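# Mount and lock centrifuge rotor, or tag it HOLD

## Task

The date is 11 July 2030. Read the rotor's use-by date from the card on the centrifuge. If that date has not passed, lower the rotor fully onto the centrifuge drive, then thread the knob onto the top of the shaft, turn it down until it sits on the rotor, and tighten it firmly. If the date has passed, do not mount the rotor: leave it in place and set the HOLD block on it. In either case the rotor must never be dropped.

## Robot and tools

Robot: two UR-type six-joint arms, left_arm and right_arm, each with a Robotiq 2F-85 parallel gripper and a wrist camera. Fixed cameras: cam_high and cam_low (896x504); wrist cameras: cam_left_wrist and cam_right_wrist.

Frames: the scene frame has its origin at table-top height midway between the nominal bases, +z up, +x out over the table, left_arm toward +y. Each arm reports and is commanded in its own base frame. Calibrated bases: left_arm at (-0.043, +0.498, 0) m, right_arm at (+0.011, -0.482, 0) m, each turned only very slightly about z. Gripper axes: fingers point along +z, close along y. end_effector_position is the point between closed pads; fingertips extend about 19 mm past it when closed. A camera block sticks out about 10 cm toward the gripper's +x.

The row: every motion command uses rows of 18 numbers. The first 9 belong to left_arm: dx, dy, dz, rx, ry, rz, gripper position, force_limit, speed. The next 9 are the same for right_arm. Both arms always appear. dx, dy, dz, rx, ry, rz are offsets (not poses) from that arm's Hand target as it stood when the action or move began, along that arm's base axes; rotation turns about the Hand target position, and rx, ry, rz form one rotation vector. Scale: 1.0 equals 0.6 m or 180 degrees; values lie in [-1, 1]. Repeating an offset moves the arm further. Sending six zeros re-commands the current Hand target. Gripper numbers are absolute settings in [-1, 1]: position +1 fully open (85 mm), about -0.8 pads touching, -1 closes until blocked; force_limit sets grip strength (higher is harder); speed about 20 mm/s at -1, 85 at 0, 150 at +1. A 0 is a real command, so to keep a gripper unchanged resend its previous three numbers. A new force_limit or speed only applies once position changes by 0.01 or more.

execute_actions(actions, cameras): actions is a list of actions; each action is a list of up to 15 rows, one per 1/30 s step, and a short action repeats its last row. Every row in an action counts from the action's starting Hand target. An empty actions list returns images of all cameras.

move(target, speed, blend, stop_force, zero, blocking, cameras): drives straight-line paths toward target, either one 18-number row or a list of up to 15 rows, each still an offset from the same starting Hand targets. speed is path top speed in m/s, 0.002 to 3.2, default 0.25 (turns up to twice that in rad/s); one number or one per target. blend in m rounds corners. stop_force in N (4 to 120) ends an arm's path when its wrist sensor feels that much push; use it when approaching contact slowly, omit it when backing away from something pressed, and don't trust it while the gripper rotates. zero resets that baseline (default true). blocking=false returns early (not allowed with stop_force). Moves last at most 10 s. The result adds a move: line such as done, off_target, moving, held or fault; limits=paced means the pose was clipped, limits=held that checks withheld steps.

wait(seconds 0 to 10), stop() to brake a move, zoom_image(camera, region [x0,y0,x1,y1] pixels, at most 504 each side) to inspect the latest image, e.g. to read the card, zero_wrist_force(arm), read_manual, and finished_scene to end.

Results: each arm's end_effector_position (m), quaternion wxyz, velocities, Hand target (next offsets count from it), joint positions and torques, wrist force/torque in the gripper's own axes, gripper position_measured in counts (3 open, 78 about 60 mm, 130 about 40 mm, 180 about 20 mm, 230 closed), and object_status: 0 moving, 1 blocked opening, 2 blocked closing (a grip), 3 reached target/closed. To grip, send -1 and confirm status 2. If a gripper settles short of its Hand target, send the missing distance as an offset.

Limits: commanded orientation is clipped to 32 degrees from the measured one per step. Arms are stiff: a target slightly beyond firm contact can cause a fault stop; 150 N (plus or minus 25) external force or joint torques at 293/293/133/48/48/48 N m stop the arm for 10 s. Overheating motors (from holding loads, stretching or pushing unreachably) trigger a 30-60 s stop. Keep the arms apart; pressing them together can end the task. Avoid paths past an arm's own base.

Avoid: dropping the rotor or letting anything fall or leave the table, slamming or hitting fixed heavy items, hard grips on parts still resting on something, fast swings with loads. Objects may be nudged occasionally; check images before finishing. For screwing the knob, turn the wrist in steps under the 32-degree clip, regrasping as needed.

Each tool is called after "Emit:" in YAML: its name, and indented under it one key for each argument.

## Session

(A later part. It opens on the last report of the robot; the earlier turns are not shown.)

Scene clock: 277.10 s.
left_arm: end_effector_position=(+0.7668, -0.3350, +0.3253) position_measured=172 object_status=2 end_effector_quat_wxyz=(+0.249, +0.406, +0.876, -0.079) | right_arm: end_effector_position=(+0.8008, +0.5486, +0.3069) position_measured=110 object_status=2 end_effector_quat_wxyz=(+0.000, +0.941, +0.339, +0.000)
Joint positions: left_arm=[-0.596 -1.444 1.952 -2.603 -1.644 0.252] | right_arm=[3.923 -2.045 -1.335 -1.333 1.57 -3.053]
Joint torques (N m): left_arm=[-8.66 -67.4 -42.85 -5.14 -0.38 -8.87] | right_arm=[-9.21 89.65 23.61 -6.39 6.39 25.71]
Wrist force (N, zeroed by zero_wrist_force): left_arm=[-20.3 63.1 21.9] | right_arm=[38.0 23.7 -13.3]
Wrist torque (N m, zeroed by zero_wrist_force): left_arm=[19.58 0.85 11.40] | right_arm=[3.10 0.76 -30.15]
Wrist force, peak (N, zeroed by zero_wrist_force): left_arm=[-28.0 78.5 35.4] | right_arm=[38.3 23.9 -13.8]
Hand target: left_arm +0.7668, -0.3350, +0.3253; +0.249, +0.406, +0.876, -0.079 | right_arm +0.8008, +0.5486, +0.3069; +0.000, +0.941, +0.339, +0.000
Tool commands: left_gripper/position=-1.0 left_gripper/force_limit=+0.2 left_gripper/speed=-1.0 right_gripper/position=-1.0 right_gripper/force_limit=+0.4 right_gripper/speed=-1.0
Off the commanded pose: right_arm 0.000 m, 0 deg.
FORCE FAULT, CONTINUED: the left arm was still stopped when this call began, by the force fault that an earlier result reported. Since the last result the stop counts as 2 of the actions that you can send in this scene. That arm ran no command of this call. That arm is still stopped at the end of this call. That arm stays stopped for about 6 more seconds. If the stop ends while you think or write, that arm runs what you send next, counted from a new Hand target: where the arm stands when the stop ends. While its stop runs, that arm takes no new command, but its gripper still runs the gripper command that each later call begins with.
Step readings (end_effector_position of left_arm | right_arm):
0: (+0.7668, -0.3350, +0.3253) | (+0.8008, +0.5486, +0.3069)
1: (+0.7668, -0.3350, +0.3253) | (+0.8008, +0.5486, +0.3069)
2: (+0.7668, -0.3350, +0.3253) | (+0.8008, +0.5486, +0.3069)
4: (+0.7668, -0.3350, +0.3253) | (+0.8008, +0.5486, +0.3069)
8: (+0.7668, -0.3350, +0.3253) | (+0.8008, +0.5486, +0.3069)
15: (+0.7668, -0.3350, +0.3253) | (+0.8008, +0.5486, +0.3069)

Emit:
execute_actions:
  actions:
    - [[0,0,0,0,0,0,-1,0.2,-1, 0,0,0,0,0,0.006,-1,0.4,-1],[0,0,0,0,0,0,-1,0.2,-1, 0,0,0,0,0,0.012,-1,0.4,-1]]
    - [[0,0,0,0,0,0,-1,0.2,-1, 0,0,0,0,0,0.004,-1,0.4,-1],[0,0,0,0,0,0,-1,0.2,-1, 0,0,0,0,0,0.008,-1,0.4,-1]]

Scene clock: 279.00 s.
left_arm: end_effector_position=(+0.7663, -0.3355, +0.3254) position_measured=172 object_status=2 end_effector_quat_wxyz=(+0.249, +0.406, +0.876, -0.080) | right_arm: end_effector_position=(+0.8008, +0.5486, +0.3069) position_measured=110 object_status=2 end_effector_quat_wxyz=(+0.000, +0.930, +0.369, +0.000)
Joint positions: left_arm=[-0.596 -1.444 1.952 -2.603 -1.647 0.252] | right_arm=[3.923 -2.045 -1.335 -1.332 1.57 -3.116]
Joint torques (N m): left_arm=[-3.28 -55.4 -43.11 -7.95 16.56 -8.94] | right_arm=[-11.92 101.55 19.96 -8.93 2.96 8.23]
Wrist force (N, zeroed by zero_wrist_force): left_arm=[23.6 -19.8 -42.7] | right_arm=[56.0 18.7 -5.5]
Wrist torque (N m, zeroed by zero_wrist_force): left_arm=[16.93 -0.33 9.93] | right_arm=[2.52 0.48 -12.71]
Wrist force, peak (N, zeroed by zero_wrist_force): left_arm=[-21.0 63.4 22.0] | right_arm=[56.5 18.5 -5.9]
Hand target: left_arm +0.7663, -0.3355, +0.3254; +0.249, +0.406, +0.876, -0.080 | right_arm +0.8008, +0.5486, +0.3069; +0.000, +0.930, +0.369, +0.000
Tool commands: left_gripper/position=-1.0 left_gripper/force_limit=+0.2 left_gripper/speed=-1.0 right_gripper/position=-1.0 right_gripper/force_limit=+0.4 right_gripper/speed=-1.0
Off the commanded pose: right_arm 0.000 m, 0 deg.
FORCE FAULT, CONTINUED: the left arm was still stopped when this call began, by the force fault that an earlier result reported. Since the last result the stop counts as 2 of the actions that you can send in this scene. That arm ran no command of this call. That arm is still stopped at the end of this call. That arm stays stopped for about 4 more seconds. If the stop ends while you think or write, that arm runs what you send next, counted from a new Hand target: where the arm stands when the stop ends. While its stop runs, that arm takes no new command, but its gripper still runs the gripper command that each later call begins with.
Step readings (end_effector_position of left_arm | right_arm):
0: (+0.7668, -0.3350, +0.3253) | (+0.8008, +0.5486, +0.3069)
1: (+0.7668, -0.3350, +0.3253) | (+0.8008, +0.5486, +0.3069)
2: (+0.7668, -0.3350, +0.3253) | (+0.8008, +0.5486, +0.3069)
4: (+0.7667, -0.3351, +0.3253) | (+0.8008, +0.5486, +0.3069)
8: (+0.7666, -0.3352, +0.3253) | (+0.8008, +0.5486, +0.3069)
15: (+0.7665, -0.3353, +0.3253) | (+0.8008, +0.5486, +0.3069)
16: (+0.7665, -0.3353, +0.3253) | (+0.8008, +0.5486, +0.3069)
17: (+0.7665, -0.3353, +0.3253) | (+0.8008, +0.5486, +0.3069)
19: (+0.7665, -0.3353, +0.3253) | (+0.8008, +0.5486, +0.3069)
23: (+0.7663, -0.3355, +0.3254) | (+0.8008, +0.5486, +0.3069)
30: (+0.7663, -0.3355, +0.3254) | (+0.8008, +0.5486, +0.3069)

Emit:
execute_actions:
  actions:
    - [[0,0,0,0,0,0,-1,0.2,-1, 0,0,0,0,0,0.005,-1,0.4,-1],[0,0,0,0,0,0,-1,0.2,-1, 0,0,0,0,0,0.01,-1,0.4,-1]]

Emit:
wait:
  seconds: 3.5

Scene clock: 280.10 s.
left_arm: end_effector_position=(+0.7659, -0.3358, +0.3254) position_measured=172 object_status=2 end_effector_quat_wxyz=(+0.249, +0.406, +0.875, -0.081) | right_arm: end_effector_position=(+0.8008, +0.5486, +0.3069) position_measured=110 object_status=2 end_effector_quat_wxyz=(+0.000, +0.924, +0.383, +0.000)
Joint positions: left_arm=[-0.597 -1.444 1.952 -2.603 -1.647 0.252] | right_arm=[3.923 -2.045 -1.335 -1.332 1.57 -3.147]
Joint torques (N m): left_arm=[10.55 -42.37 -48.49 -10.37 22.78 -8.81] | right_arm=[-11.94 106.01 19.85 -12.41 0.5 2.04]
Wrist force (N, zeroed by zero_wrist_force): left_arm=[36.6 -49.1 -63.6] | right_arm=[61.7 17.7 -2.8]
Wrist torque (N m, zeroed by zero_wrist_force): left_arm=[15.65 -0.68 9.29] | right_arm=[2.37 0.40 -6.56]
Wrist force, peak (N, zeroed by zero_wrist_force): left_arm=[36.7 -49.0 -63.9] | right_arm=[61.9 18.2 -3.3]
Hand target: left_arm +0.7659, -0.3358, +0.3254; +0.249, +0.406, +0.875, -0.081 | right_arm +0.8008, +0.5486, +0.3069; +0.000, +0.924, +0.383, +0.000
Tool commands: left_gripper/position=-1.0 left_gripper/force_limit=+0.2 left_gripper/speed=-1.0 right_gripper/position=-1.0 right_gripper/force_limit=+0.4 right_gripper/speed=-1.0
Off the commanded pose: right_arm 0.000 m, 0 deg.
FORCE FAULT, CONTINUED: the left arm was still stopped when this call began, by the force fault that an earlier result reported. Since the last result the stop counts as 1 of the actions that you can send in this scene. That arm ran no command of this call. That arm is still stopped at the end of this call. That arm stays stopped for about 3 more seconds. If the stop ends while you think or write, that arm runs what you send next, counted from a new Hand target: where the arm stands when the stop ends. While its stop runs, that arm takes no new command, but its gripper still runs the gripper command that each later call begins with.
Step readings (end_effector_position of left_arm | right_arm):
0: (+0.7663, -0.3355, +0.3254) | (+0.8008, +0.5486, +0.3069)
1: (+0.7663, -0.3355, +0.3254) | (+0.8008, +0.5486, +0.3069)
2: (+0.7662, -0.3355, +0.3254) | (+0.8008, +0.5486, +0.3069)
4: (+0.7662, -0.3356, +0.3254) | (+0.8008, +0.5486, +0.3069)
8: (+0.7660, -0.3357, +0.3254) | (+0.8008, +0.5486, +0.3069)
15: (+0.7659, -0.3358, +0.3254) | (+0.8008, +0.5486, +0.3069)

Scene clock: 283.60 s.
left_arm: end_effector_position=(+0.7659, -0.3358, +0.3254) position_measured=172 object_status=2 end_effector_quat_wxyz=(+0.249, +0.406, +0.875, -0.081) | right_arm: end_effector_position=(+0.8008, +0.5486, +0.3069) position_measured=110 object_status=2 end_effector_quat_wxyz=(+0.000, +0.924, +0.383, +0.000)
Joint positions: left_arm=[-0.597 -1.444 1.952 -2.603 -1.647 0.252] | right_arm=[3.923 -2.045 -1.335 -1.332 1.57 -3.147]
Joint torques (N m): left_arm=[10.41 -40.98 -48.24 -10.28 22.96 -8.92] | right_arm=[-11.33 107.66 21.89 -13.29 0.19 2.34]
Wrist force (N, zeroed by zero_wrist_force): left_arm=[36.5 -49.2 -63.8] | right_arm=[61.5 18.0 -3.3]
Wrist torque (N m, zeroed by zero_wrist_force): left_arm=[15.62 -0.68 9.28] | right_arm=[2.42 0.43 -6.55]
Wrist force, peak (N, zeroed by zero_wrist_force): left_arm=[36.6 -49.2 -64.2] | right_arm=[62.2 18.0 -2.7]
Hand target: left_arm +0.7659, -0.3358, +0.3254; +0.249, +0.406, +0.875, -0.081 (not the last commanded pose) | right_arm +0.8008, +0.5486, +0.3069; +0.000, +0.924, +0.383, +0.000
Tool commands: left_gripper/position=-1.0 left_gripper/force_limit=+0.2 left_gripper/speed=-1.0 right_gripper/position=-1.0 right_gripper/force_limit=+0.4 right_gripper/speed=-1.0
Off the commanded pose: right_arm 0.000 m, 0 deg.
FORCE FAULT, CONTINUED: the left arm's stop, for the force fault that an earlier result reported, is over. The rest of the stop counts as 5 of the actions that you can send in this scene. That arm's target is now where it stood when the stop ended, not its last command. That arm accepts commands again.
wait: 3.50 s; at rest by 0.17 s

Emit:
move:
  target: [0,0,0,0,0,0,0.3,0.2,-1, 0,0,0,0,0,0,-1,0.4,-1]
  cameras: ["cam_left_wrist","cam_right_wrist"]

Scene clock: 285.70 s.
left_arm: end_effector_position=(+0.7659, -0.3358, +0.3254) position_measured=91 object_status=0 end_effector_quat_wxyz=(+0.249, +0.406, +0.875, -0.081) | right_arm: end_effector_position=(+0.8008, +0.5486, +0.3069) position_measured=110 object_status=2 end_effector_quat_wxyz=(+0.000, +0.924, +0.383, +0.000)
Joint positions: left_arm=[-0.597 -1.444 1.952 -2.603 -1.647 0.252] | right_arm=[3.923 -2.045 -1.335 -1.332 1.57 -3.147]
Joint torques (N m): left_arm=[13.32 -78.36 -52.29 -2.3 0.41 1.94] | right_arm=[-5.13 106.37 22.08 -6.99 -0.18 -3.42]
Wrist force (N, zeroed by zero_wrist_force): left_arm=[-4.8 3.5 -0.9] | right_arm=[58.0 8.5 -4.7]
Wrist torque (N m, zeroed by zero_wrist_force): left_arm=[0.64 0.90 0.02] | right_arm=[1.89 0.38 -0.15]
Wrist force, peak (N, zeroed by zero_wrist_force): left_arm=[37.6 -44.8 -63.9] | right_arm=[61.2 16.2 -3.8]
Hand target: left_arm +0.7659, -0.3358, +0.3254; +0.249, +0.406, +0.875, -0.081 | right_arm +0.8008, +0.5486, +0.3069; +0.000, +0.924, +0.383, +0.000
Off the commanded pose: left_arm 0.000 m, 0 deg | right_arm 0.000 m, 0 deg.
move: done
camera_calibration:
cam_left_wrist: T_world_to_cam=[[0.763819, 0.642146, 0.0650278, -0.38047], [0.361505, -0.509102, 0.781108, -0.684127], [0.534691, -0.573117, -0.621001, -0.274509], [0, 0, 0, 1]] pos_world=[0.684703, -0.261299, 0.388647]
cam_right_wrist: T_world_to_cam=[[0.696189, -0.717342, 0.0272079, -0.170146], [-0.67941, -0.646191, 0.347621, 0.812339], [-0.231782, -0.260495, -0.93724, 0.742331], [0, 0, 0, 1]] pos_world=[0.842424, 0.596247, 0.417986]
Images, in order (width x height): cam_left_wrist 896x504, cam_right_wrist 896x504.

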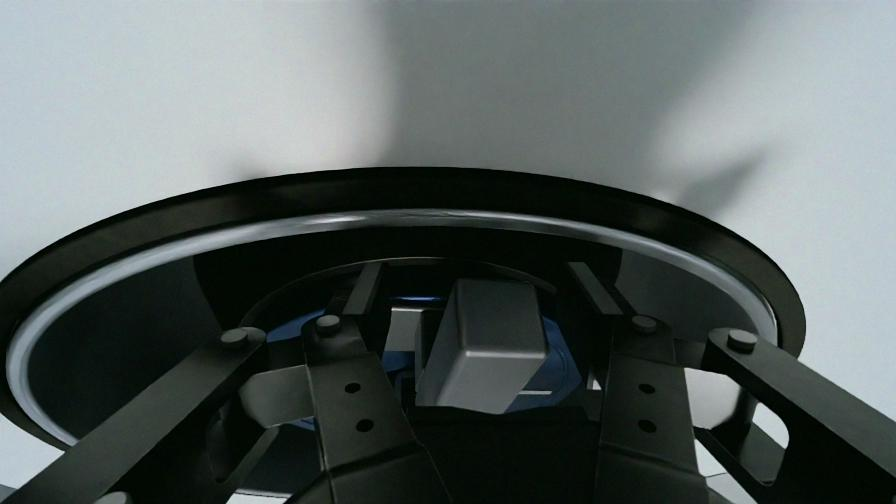

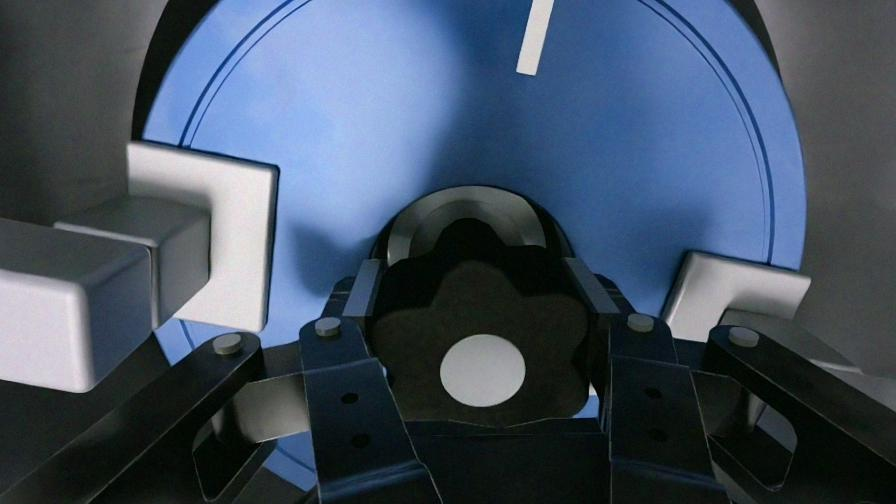

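Emit:
move:
  target:
    - [0,0,0,0,0,0,0.8,0.2,-1, 0,0,0,0,0,0,0.5,0.4,-1]

Emit:
move:
  target:
    - [0,0,0,0,0,0,0.8,0.2,-1, 0,0,0.2,0,0,0,0.5,0.4,-1]
    - [0,0,0,0,0,0,0.8,0.2,-1, -0.12,-0.17,0.22,0,0,0,0.5,0.4,-1]
  speed: 0.25
  blend: [0.05,0]
  cameras: ["all"]

Emit:
zoom_image:
  camera: "cam_low"
  region: [380, 130, 520, 250]

Scene clock: 288.10 s.
left_arm: end_effector_position=(+0.7659, -0.3358, +0.3254) position_measured=28 object_status=0 end_effector_quat_wxyz=(+0.249, +0.406, +0.875, -0.081) | right_arm: end_effector_position=(+0.8008, +0.5486, +0.3070) position_measured=66 object_status=3 end_effector_quat_wxyz=(+0.000, +0.924, +0.383, +0.000)
Joint positions: left_arm=[-0.597 -1.444 1.952 -2.603 -1.647 0.252] | right_arm=[3.923 -2.045 -1.335 -1.332 1.57 -3.147]
Joint torques (N m): left_arm=[13.48 -78 -47.83 -2.4 0.72 1.35] | right_arm=[3.97 88.04 60.87 8.5 0.33 -3.16]
Wrist force (N, zeroed by zero_wrist_force): left_arm=[-4.8 3.5 -0.9] | right_arm=[4.4 0.1 -4.1]
Wrist torque (N m, zeroed by zero_wrist_force): left_arm=[0.63 0.90 0.02] | right_arm=[0.03 -0.71 -0.13]
Wrist force, peak (N, zeroed by zero_wrist_force): left_arm=[-7.2 6.7 3.1] | right_arm=[61.3 10.2 3.6]
Hand target: left_arm +0.7659, -0.3358, +0.3254; +0.249, +0.406, +0.875, -0.081 | right_arm +0.8008, +0.5486, +0.3069; +0.000, +0.924, +0.383, +0.000
Off the commanded pose: left_arm 0.000 m, 0 deg | right_arm 0.000 m, 0 deg.
move: done

Scene clock: 289.70 s.
left_arm: end_effector_position=(+0.7659, -0.3358, +0.3254) position_measured=28 object_status=3 end_effector_quat_wxyz=(+0.249, +0.406, +0.875, -0.081) | right_arm: end_effector_position=(+0.7289, +0.4467, +0.4389) position_measured=66 object_status=3 end_effector_quat_wxyz=(+0.000, +0.924, +0.383, +0.000)
Joint positions: left_arm=[-0.597 -1.444 1.952 -2.603 -1.647 0.252] | right_arm=[3.897 -1.815 -1.419 -1.479 1.57 -3.173]
Joint torques (N m): left_arm=[14.45 -76.39 -45.81 -2.85 0.67 0.63] | right_arm=[-11.32 92.05 46.77 8.67 -0.75 -4.71]
Wrist force (N, zeroed by zero_wrist_force): left_arm=[-4.9 3.2 -1.3] | right_arm=[4.7 0.3 -4.2]
Wrist torque (N m, zeroed by zero_wrist_force): left_arm=[0.59 0.91 0.01] | right_arm=[0.08 -0.81 0.03]
Wrist force, peak (N, zeroed by zero_wrist_force): left_arm=[-5.1 3.6 -1.2] | right_arm=[5.9 0.2 -5.5]
Hand target: left_arm +0.7659, -0.3358, +0.3254; +0.249, +0.406, +0.875, -0.081 | right_arm +0.7288, +0.4466, +0.4389; +0.000, +0.924, +0.383, +0.000
Off the commanded pose: left_arm 0.000 m, 0 deg | right_arm 0.000 m, 0 deg.
move: done
camera_calibration:
cam_left_wrist: T_world_to_cam=[[0.763785, 0.642183, 0.0650681, -0.380453], [0.361532, -0.509131, 0.781076, -0.68414], [0.534722, -0.57305, -0.621037, -0.274499], [0, 0, 0, 1]] pos_world=[0.684703, -0.261298, 0.388647]
cam_right_wrist: T_world_to_cam=[[0.696221, -0.717315, 0.0271179, -0.196697], [-0.679345, -0.646224, 0.347686, 0.65162], [-0.231876, -0.260489, -0.937219, 0.822871], [0, 0, 0, 1]] pos_world=[0.770424, 0.494347, 0.549985]

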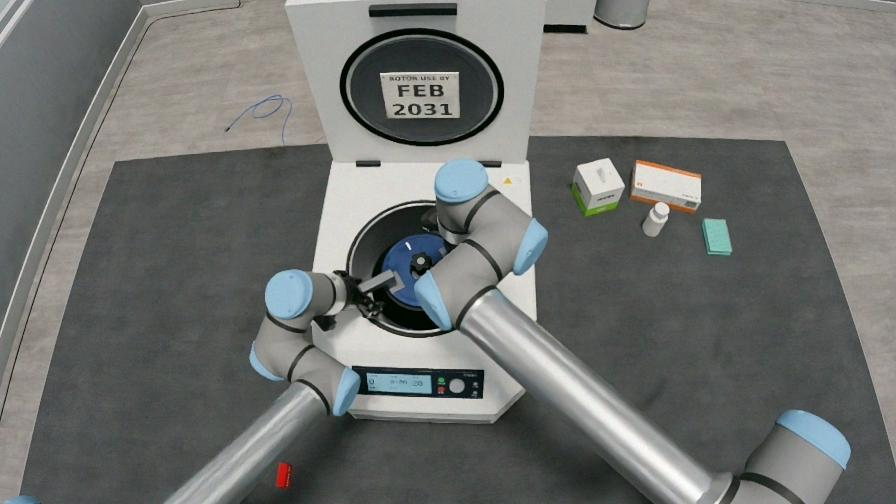

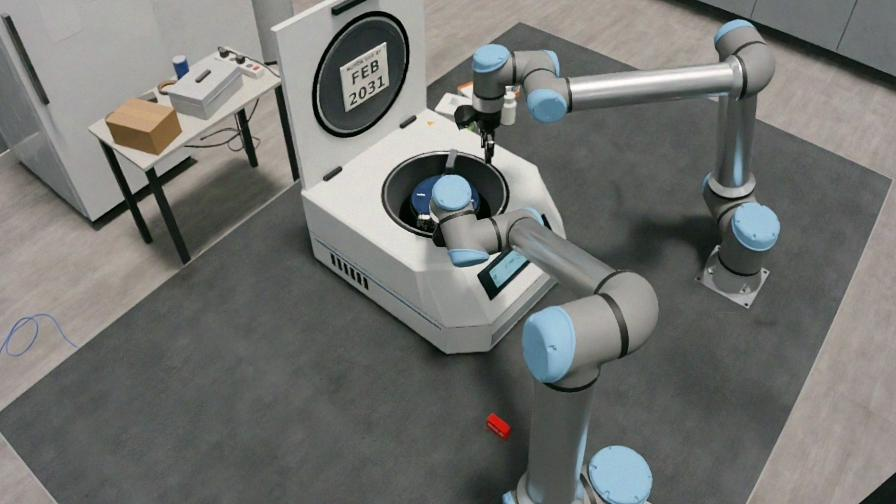

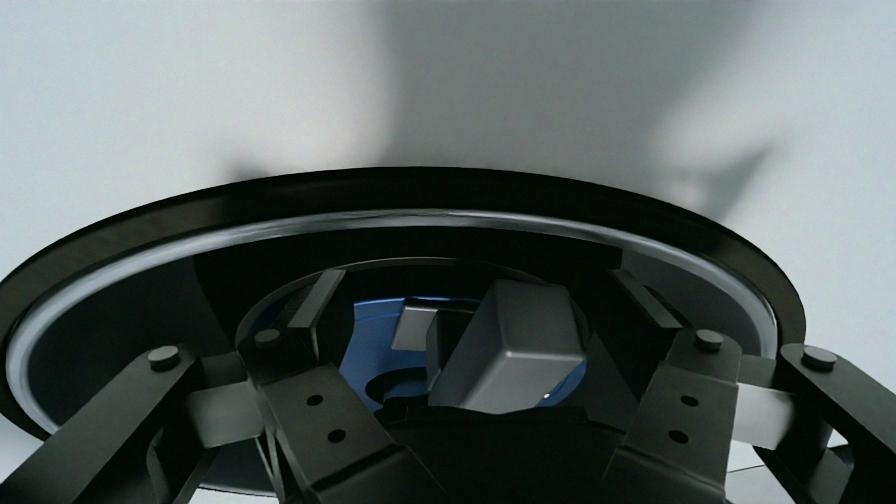

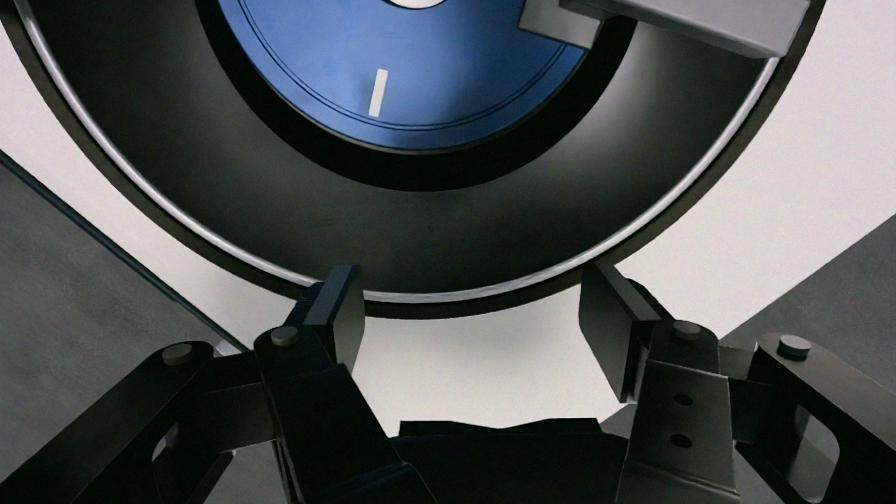

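Scaled by 3.600 from the camera's 896x504 image, which has a finer 1280x720 frame.

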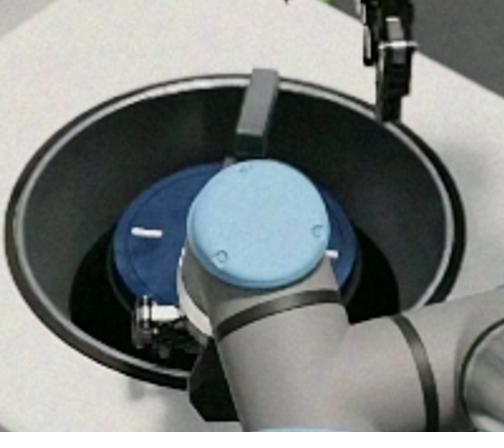

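Emit:
move:
  target:
    - [-0.07,0.082,0.188,0,0,0,0.8,0.2,-1, -0.1,-0.15,0.02,0,0,0,0.5,0.4,-1]
    - [-0.25,0.25,0.25,0,0,0,0.8,0.2,-1, -0.2,-0.2,0.02,0,0,0,0.5,0.4,-1]
  speed: 0.3
  blend: [0.02,0]
  cameras: ["cam_high","cam_low"]

Emit:
zoom_image:
  camera: "cam_low"
  region: [400, 160, 500, 240]

Emit:
zoom_image:
  camera: "cam_high"
  region: [370, 210, 470, 310]

Scene clock: 292.00 s.
left_arm: end_effector_position=(+0.6159, -0.1859, +0.4754) position_measured=28 object_status=3 end_effector_quat_wxyz=(+0.249, +0.406, +0.875, -0.081) | right_arm: end_effector_position=(+0.6088, +0.3266, +0.4509) position_measured=66 object_status=3 end_effector_quat_wxyz=(+0.000, +0.924, +0.383, +0.000)
Joint positions: left_arm=[-0.514 -1.865 2.051 -2.274 -1.689 0.324] | right_arm=[3.889 -1.538 -1.705 -1.469 1.57 -3.181]
Joint torques (N m): left_arm=[18.17 -43.04 -41.64 -1.6 -3.47 1.89] | right_arm=[11.95 64.6 47.02 1.31 -2.75 3.4]
Wrist force (N, zeroed by zero_wrist_force): left_arm=[-5.2 2.7 -0.7] | right_arm=[4.6 0.0 -4.7]
Wrist torque (N m, zeroed by zero_wrist_force): left_arm=[0.47 0.95 -0.23] | right_arm=[0.01 -0.77 -0.23]
Wrist force, peak (N, zeroed by zero_wrist_force): left_arm=[-7.0 3.7 -2.2] | right_arm=[6.6 0.0 -3.8]
Hand target: left_arm +0.6159, -0.1858, +0.4754; +0.249, +0.406, +0.875, -0.081 | right_arm +0.6088, +0.3266, +0.4509; +0.000, +0.924, +0.383, +0.000
Off the commanded pose: left_arm 0.000 m, 0 deg | right_arm 0.000 m, 0 deg.
move: done
Images, in order (width x height): cam_high 896x504, cam_low 896x504.

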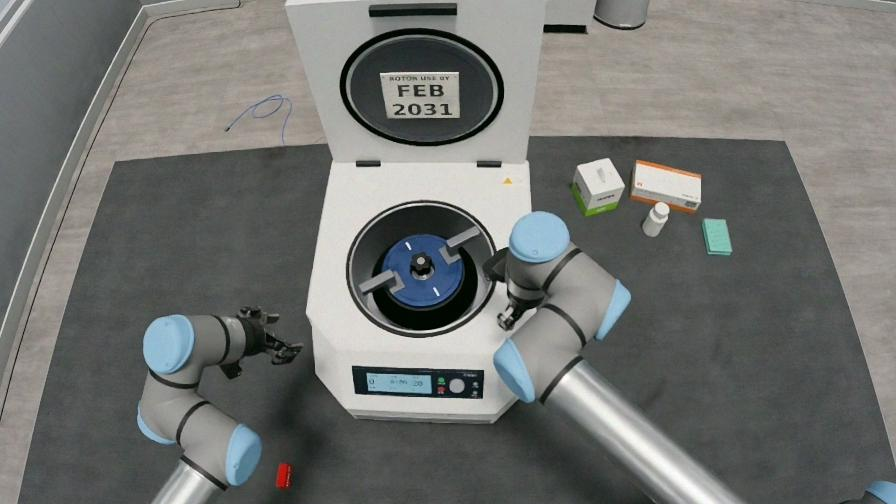

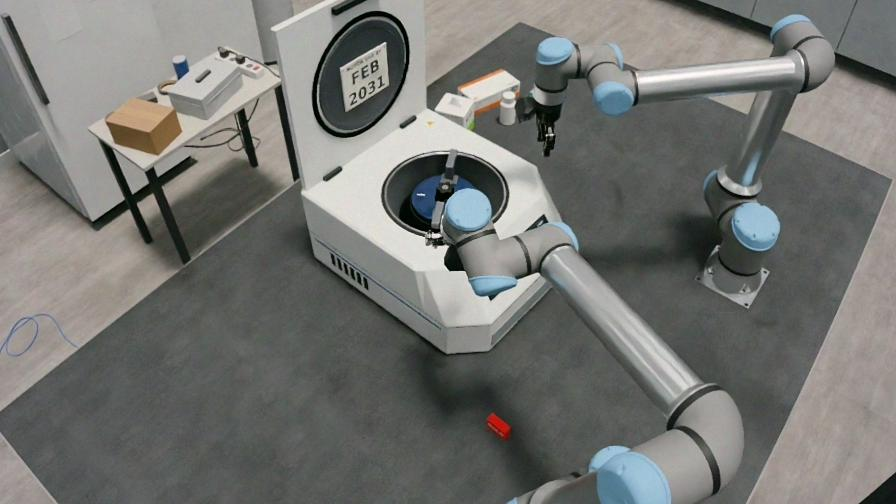

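Scaled by 5.040 from the camera's 896x504 image, which has a finer 1280x720 frame.

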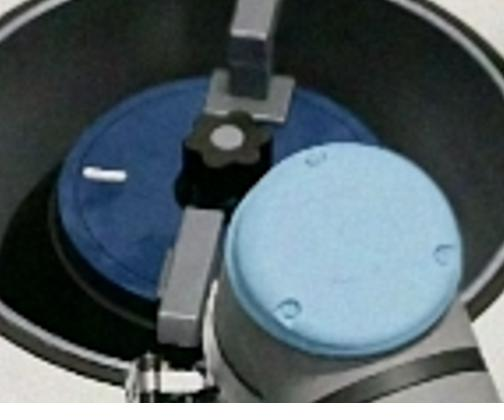

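Scaled by 5.040 from the camera's 896x504 image, which has a finer 1280x720 frame.

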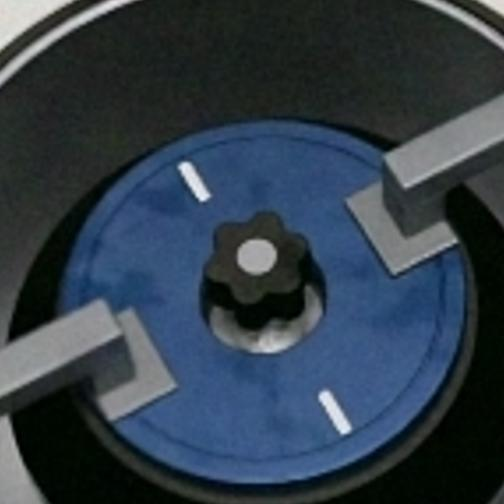

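Emit:
move:
  target:
    - [-0.2,0.15,0.1,0,0,0,0.8,0.2,-1, 0.06,0.06,-0.02,0.157,-0.157,0,0.5,0.4,-1]
    - [-0.3,0.2,0.1,0,0,0,0.8,0.2,-1, 0.127,0.179,-0.125,0.314,-0.314,0,0.5,0.4,-1]
  speed: 0.3
  blend: [0.03,0]
  cameras: ["cam_low","cam_right_wrist","cam_high"]

Emit:
zoom_image:
  camera: "cam_low"
  region: [400, 160, 500, 240]

Scene clock: 296.30 s.
left_arm: end_effector_position=(+0.4359, -0.0658, +0.5354) position_measured=28 object_status=3 end_effector_quat_wxyz=(+0.249, +0.406, +0.875, -0.081) | right_arm: end_effector_position=(+0.6850, +0.4340, +0.3760) position_measured=66 object_status=3 end_effector_quat_wxyz=(-0.245, +0.708, +0.294, +0.594)
Joint positions: left_arm=[-0.456 -2.259 2.14 -1.962 -1.717 0.375] | right_arm=[3.921 -1.834 -2.258 0.774 1.576 -3.144]
Joint torques (N m): left_arm=[1.81 -13.97 -40.8 -2.2 -0.89 -0.37] | right_arm=[11.38 46.59 40.16 7.78 -4.31 3.4]
Wrist force (N, zeroed by zero_wrist_force): left_arm=[-4.4 2.8 -0.8] | right_arm=[5.4 -0.5 -4.3]
Wrist torque (N m, zeroed by zero_wrist_force): left_arm=[0.52 0.83 -0.22] | right_arm=[0.36 -0.34 -0.70]
Wrist force, peak (N, zeroed by zero_wrist_force): left_arm=[-5.8 2.9 0.0] | right_arm=[5.3 -0.5 -5.2]
Hand target: left_arm +0.4359, -0.0658, +0.5354; +0.249, +0.406, +0.875, -0.081 | right_arm +0.6850, +0.4340, +0.3759; -0.245, +0.708, +0.294, +0.594
Off the commanded pose: left_arm 0.000 m, 0 deg | right_arm 0.000 m, 0 deg.
move: done
camera_calibration:
cam_right_wrist: T_world_to_cam=[[0.686001, -0.727533, -0.00990772, -0.148259], [-0.374495, -0.341377, -0.862099, 0.74922], [0.623824, 0.595111, -0.506642, -0.369002], [0, 0, 0, 1]] pos_world=[0.612477, 0.3675, 0.457481]
Images, in order (width x height): cam_high 896x504, cam_low 896x504, cam_right_wrist 896x504.

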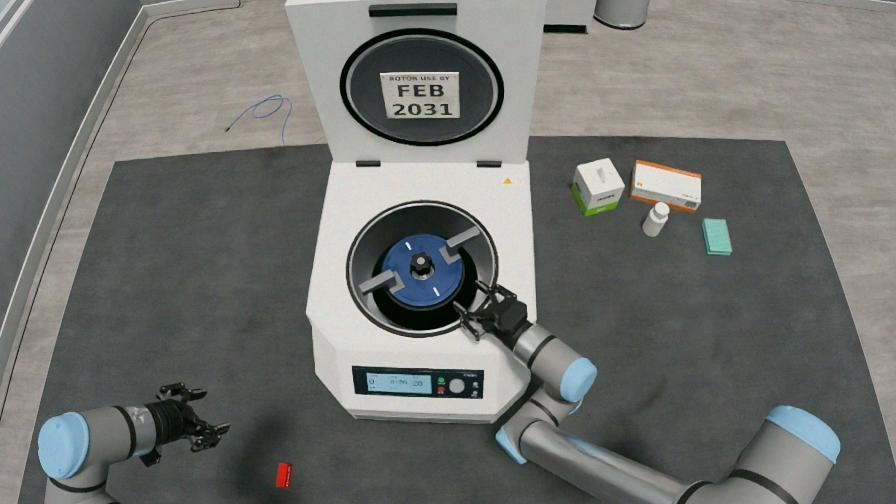

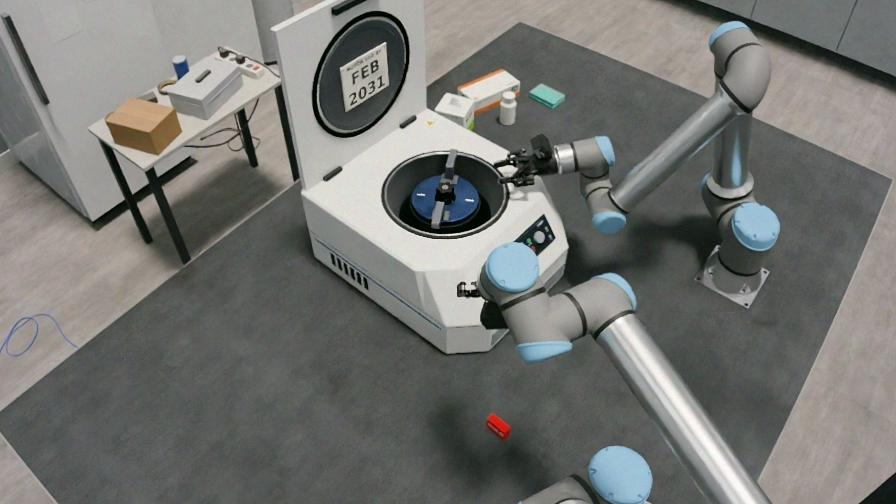

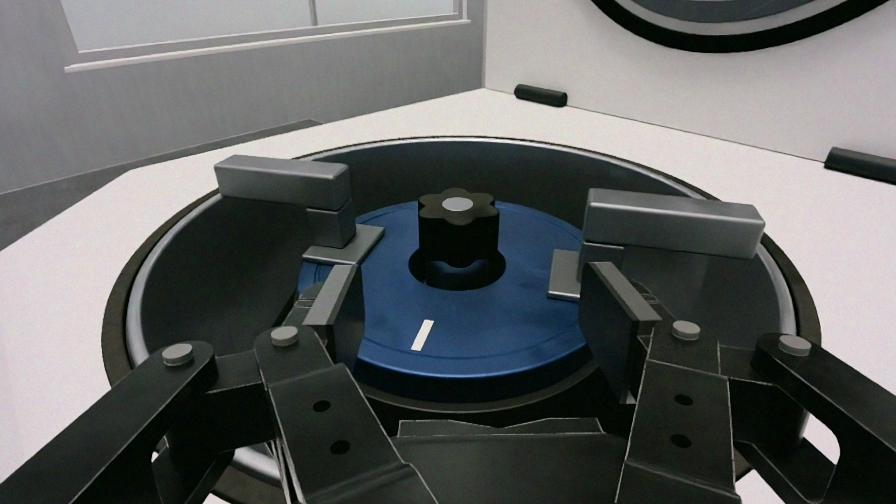

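Scaled by 5.040 from the camera's 896x504 image, which has a finer 1280x720 frame.

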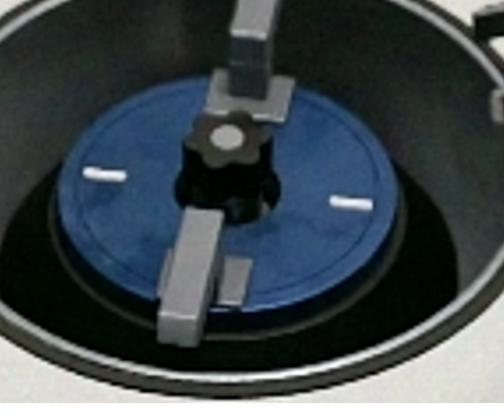

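Emit:
zoom_image:
  camera: "cam_right_wrist"
  region: [390, 170, 530, 310]

Scaled by 3.600 from the camera's 896x504 image, which has a finer 1280x720 frame.

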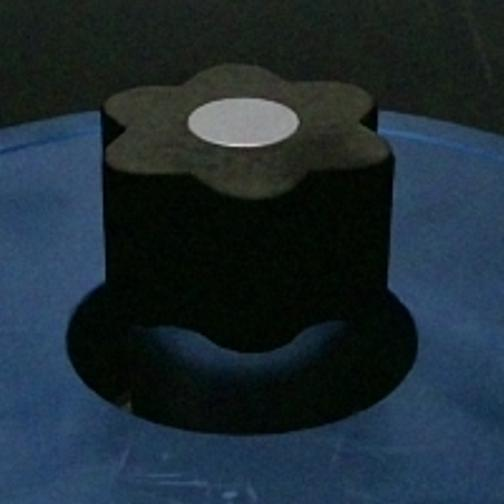

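Emit:
finished_scene:

The scene is finished: the task was done.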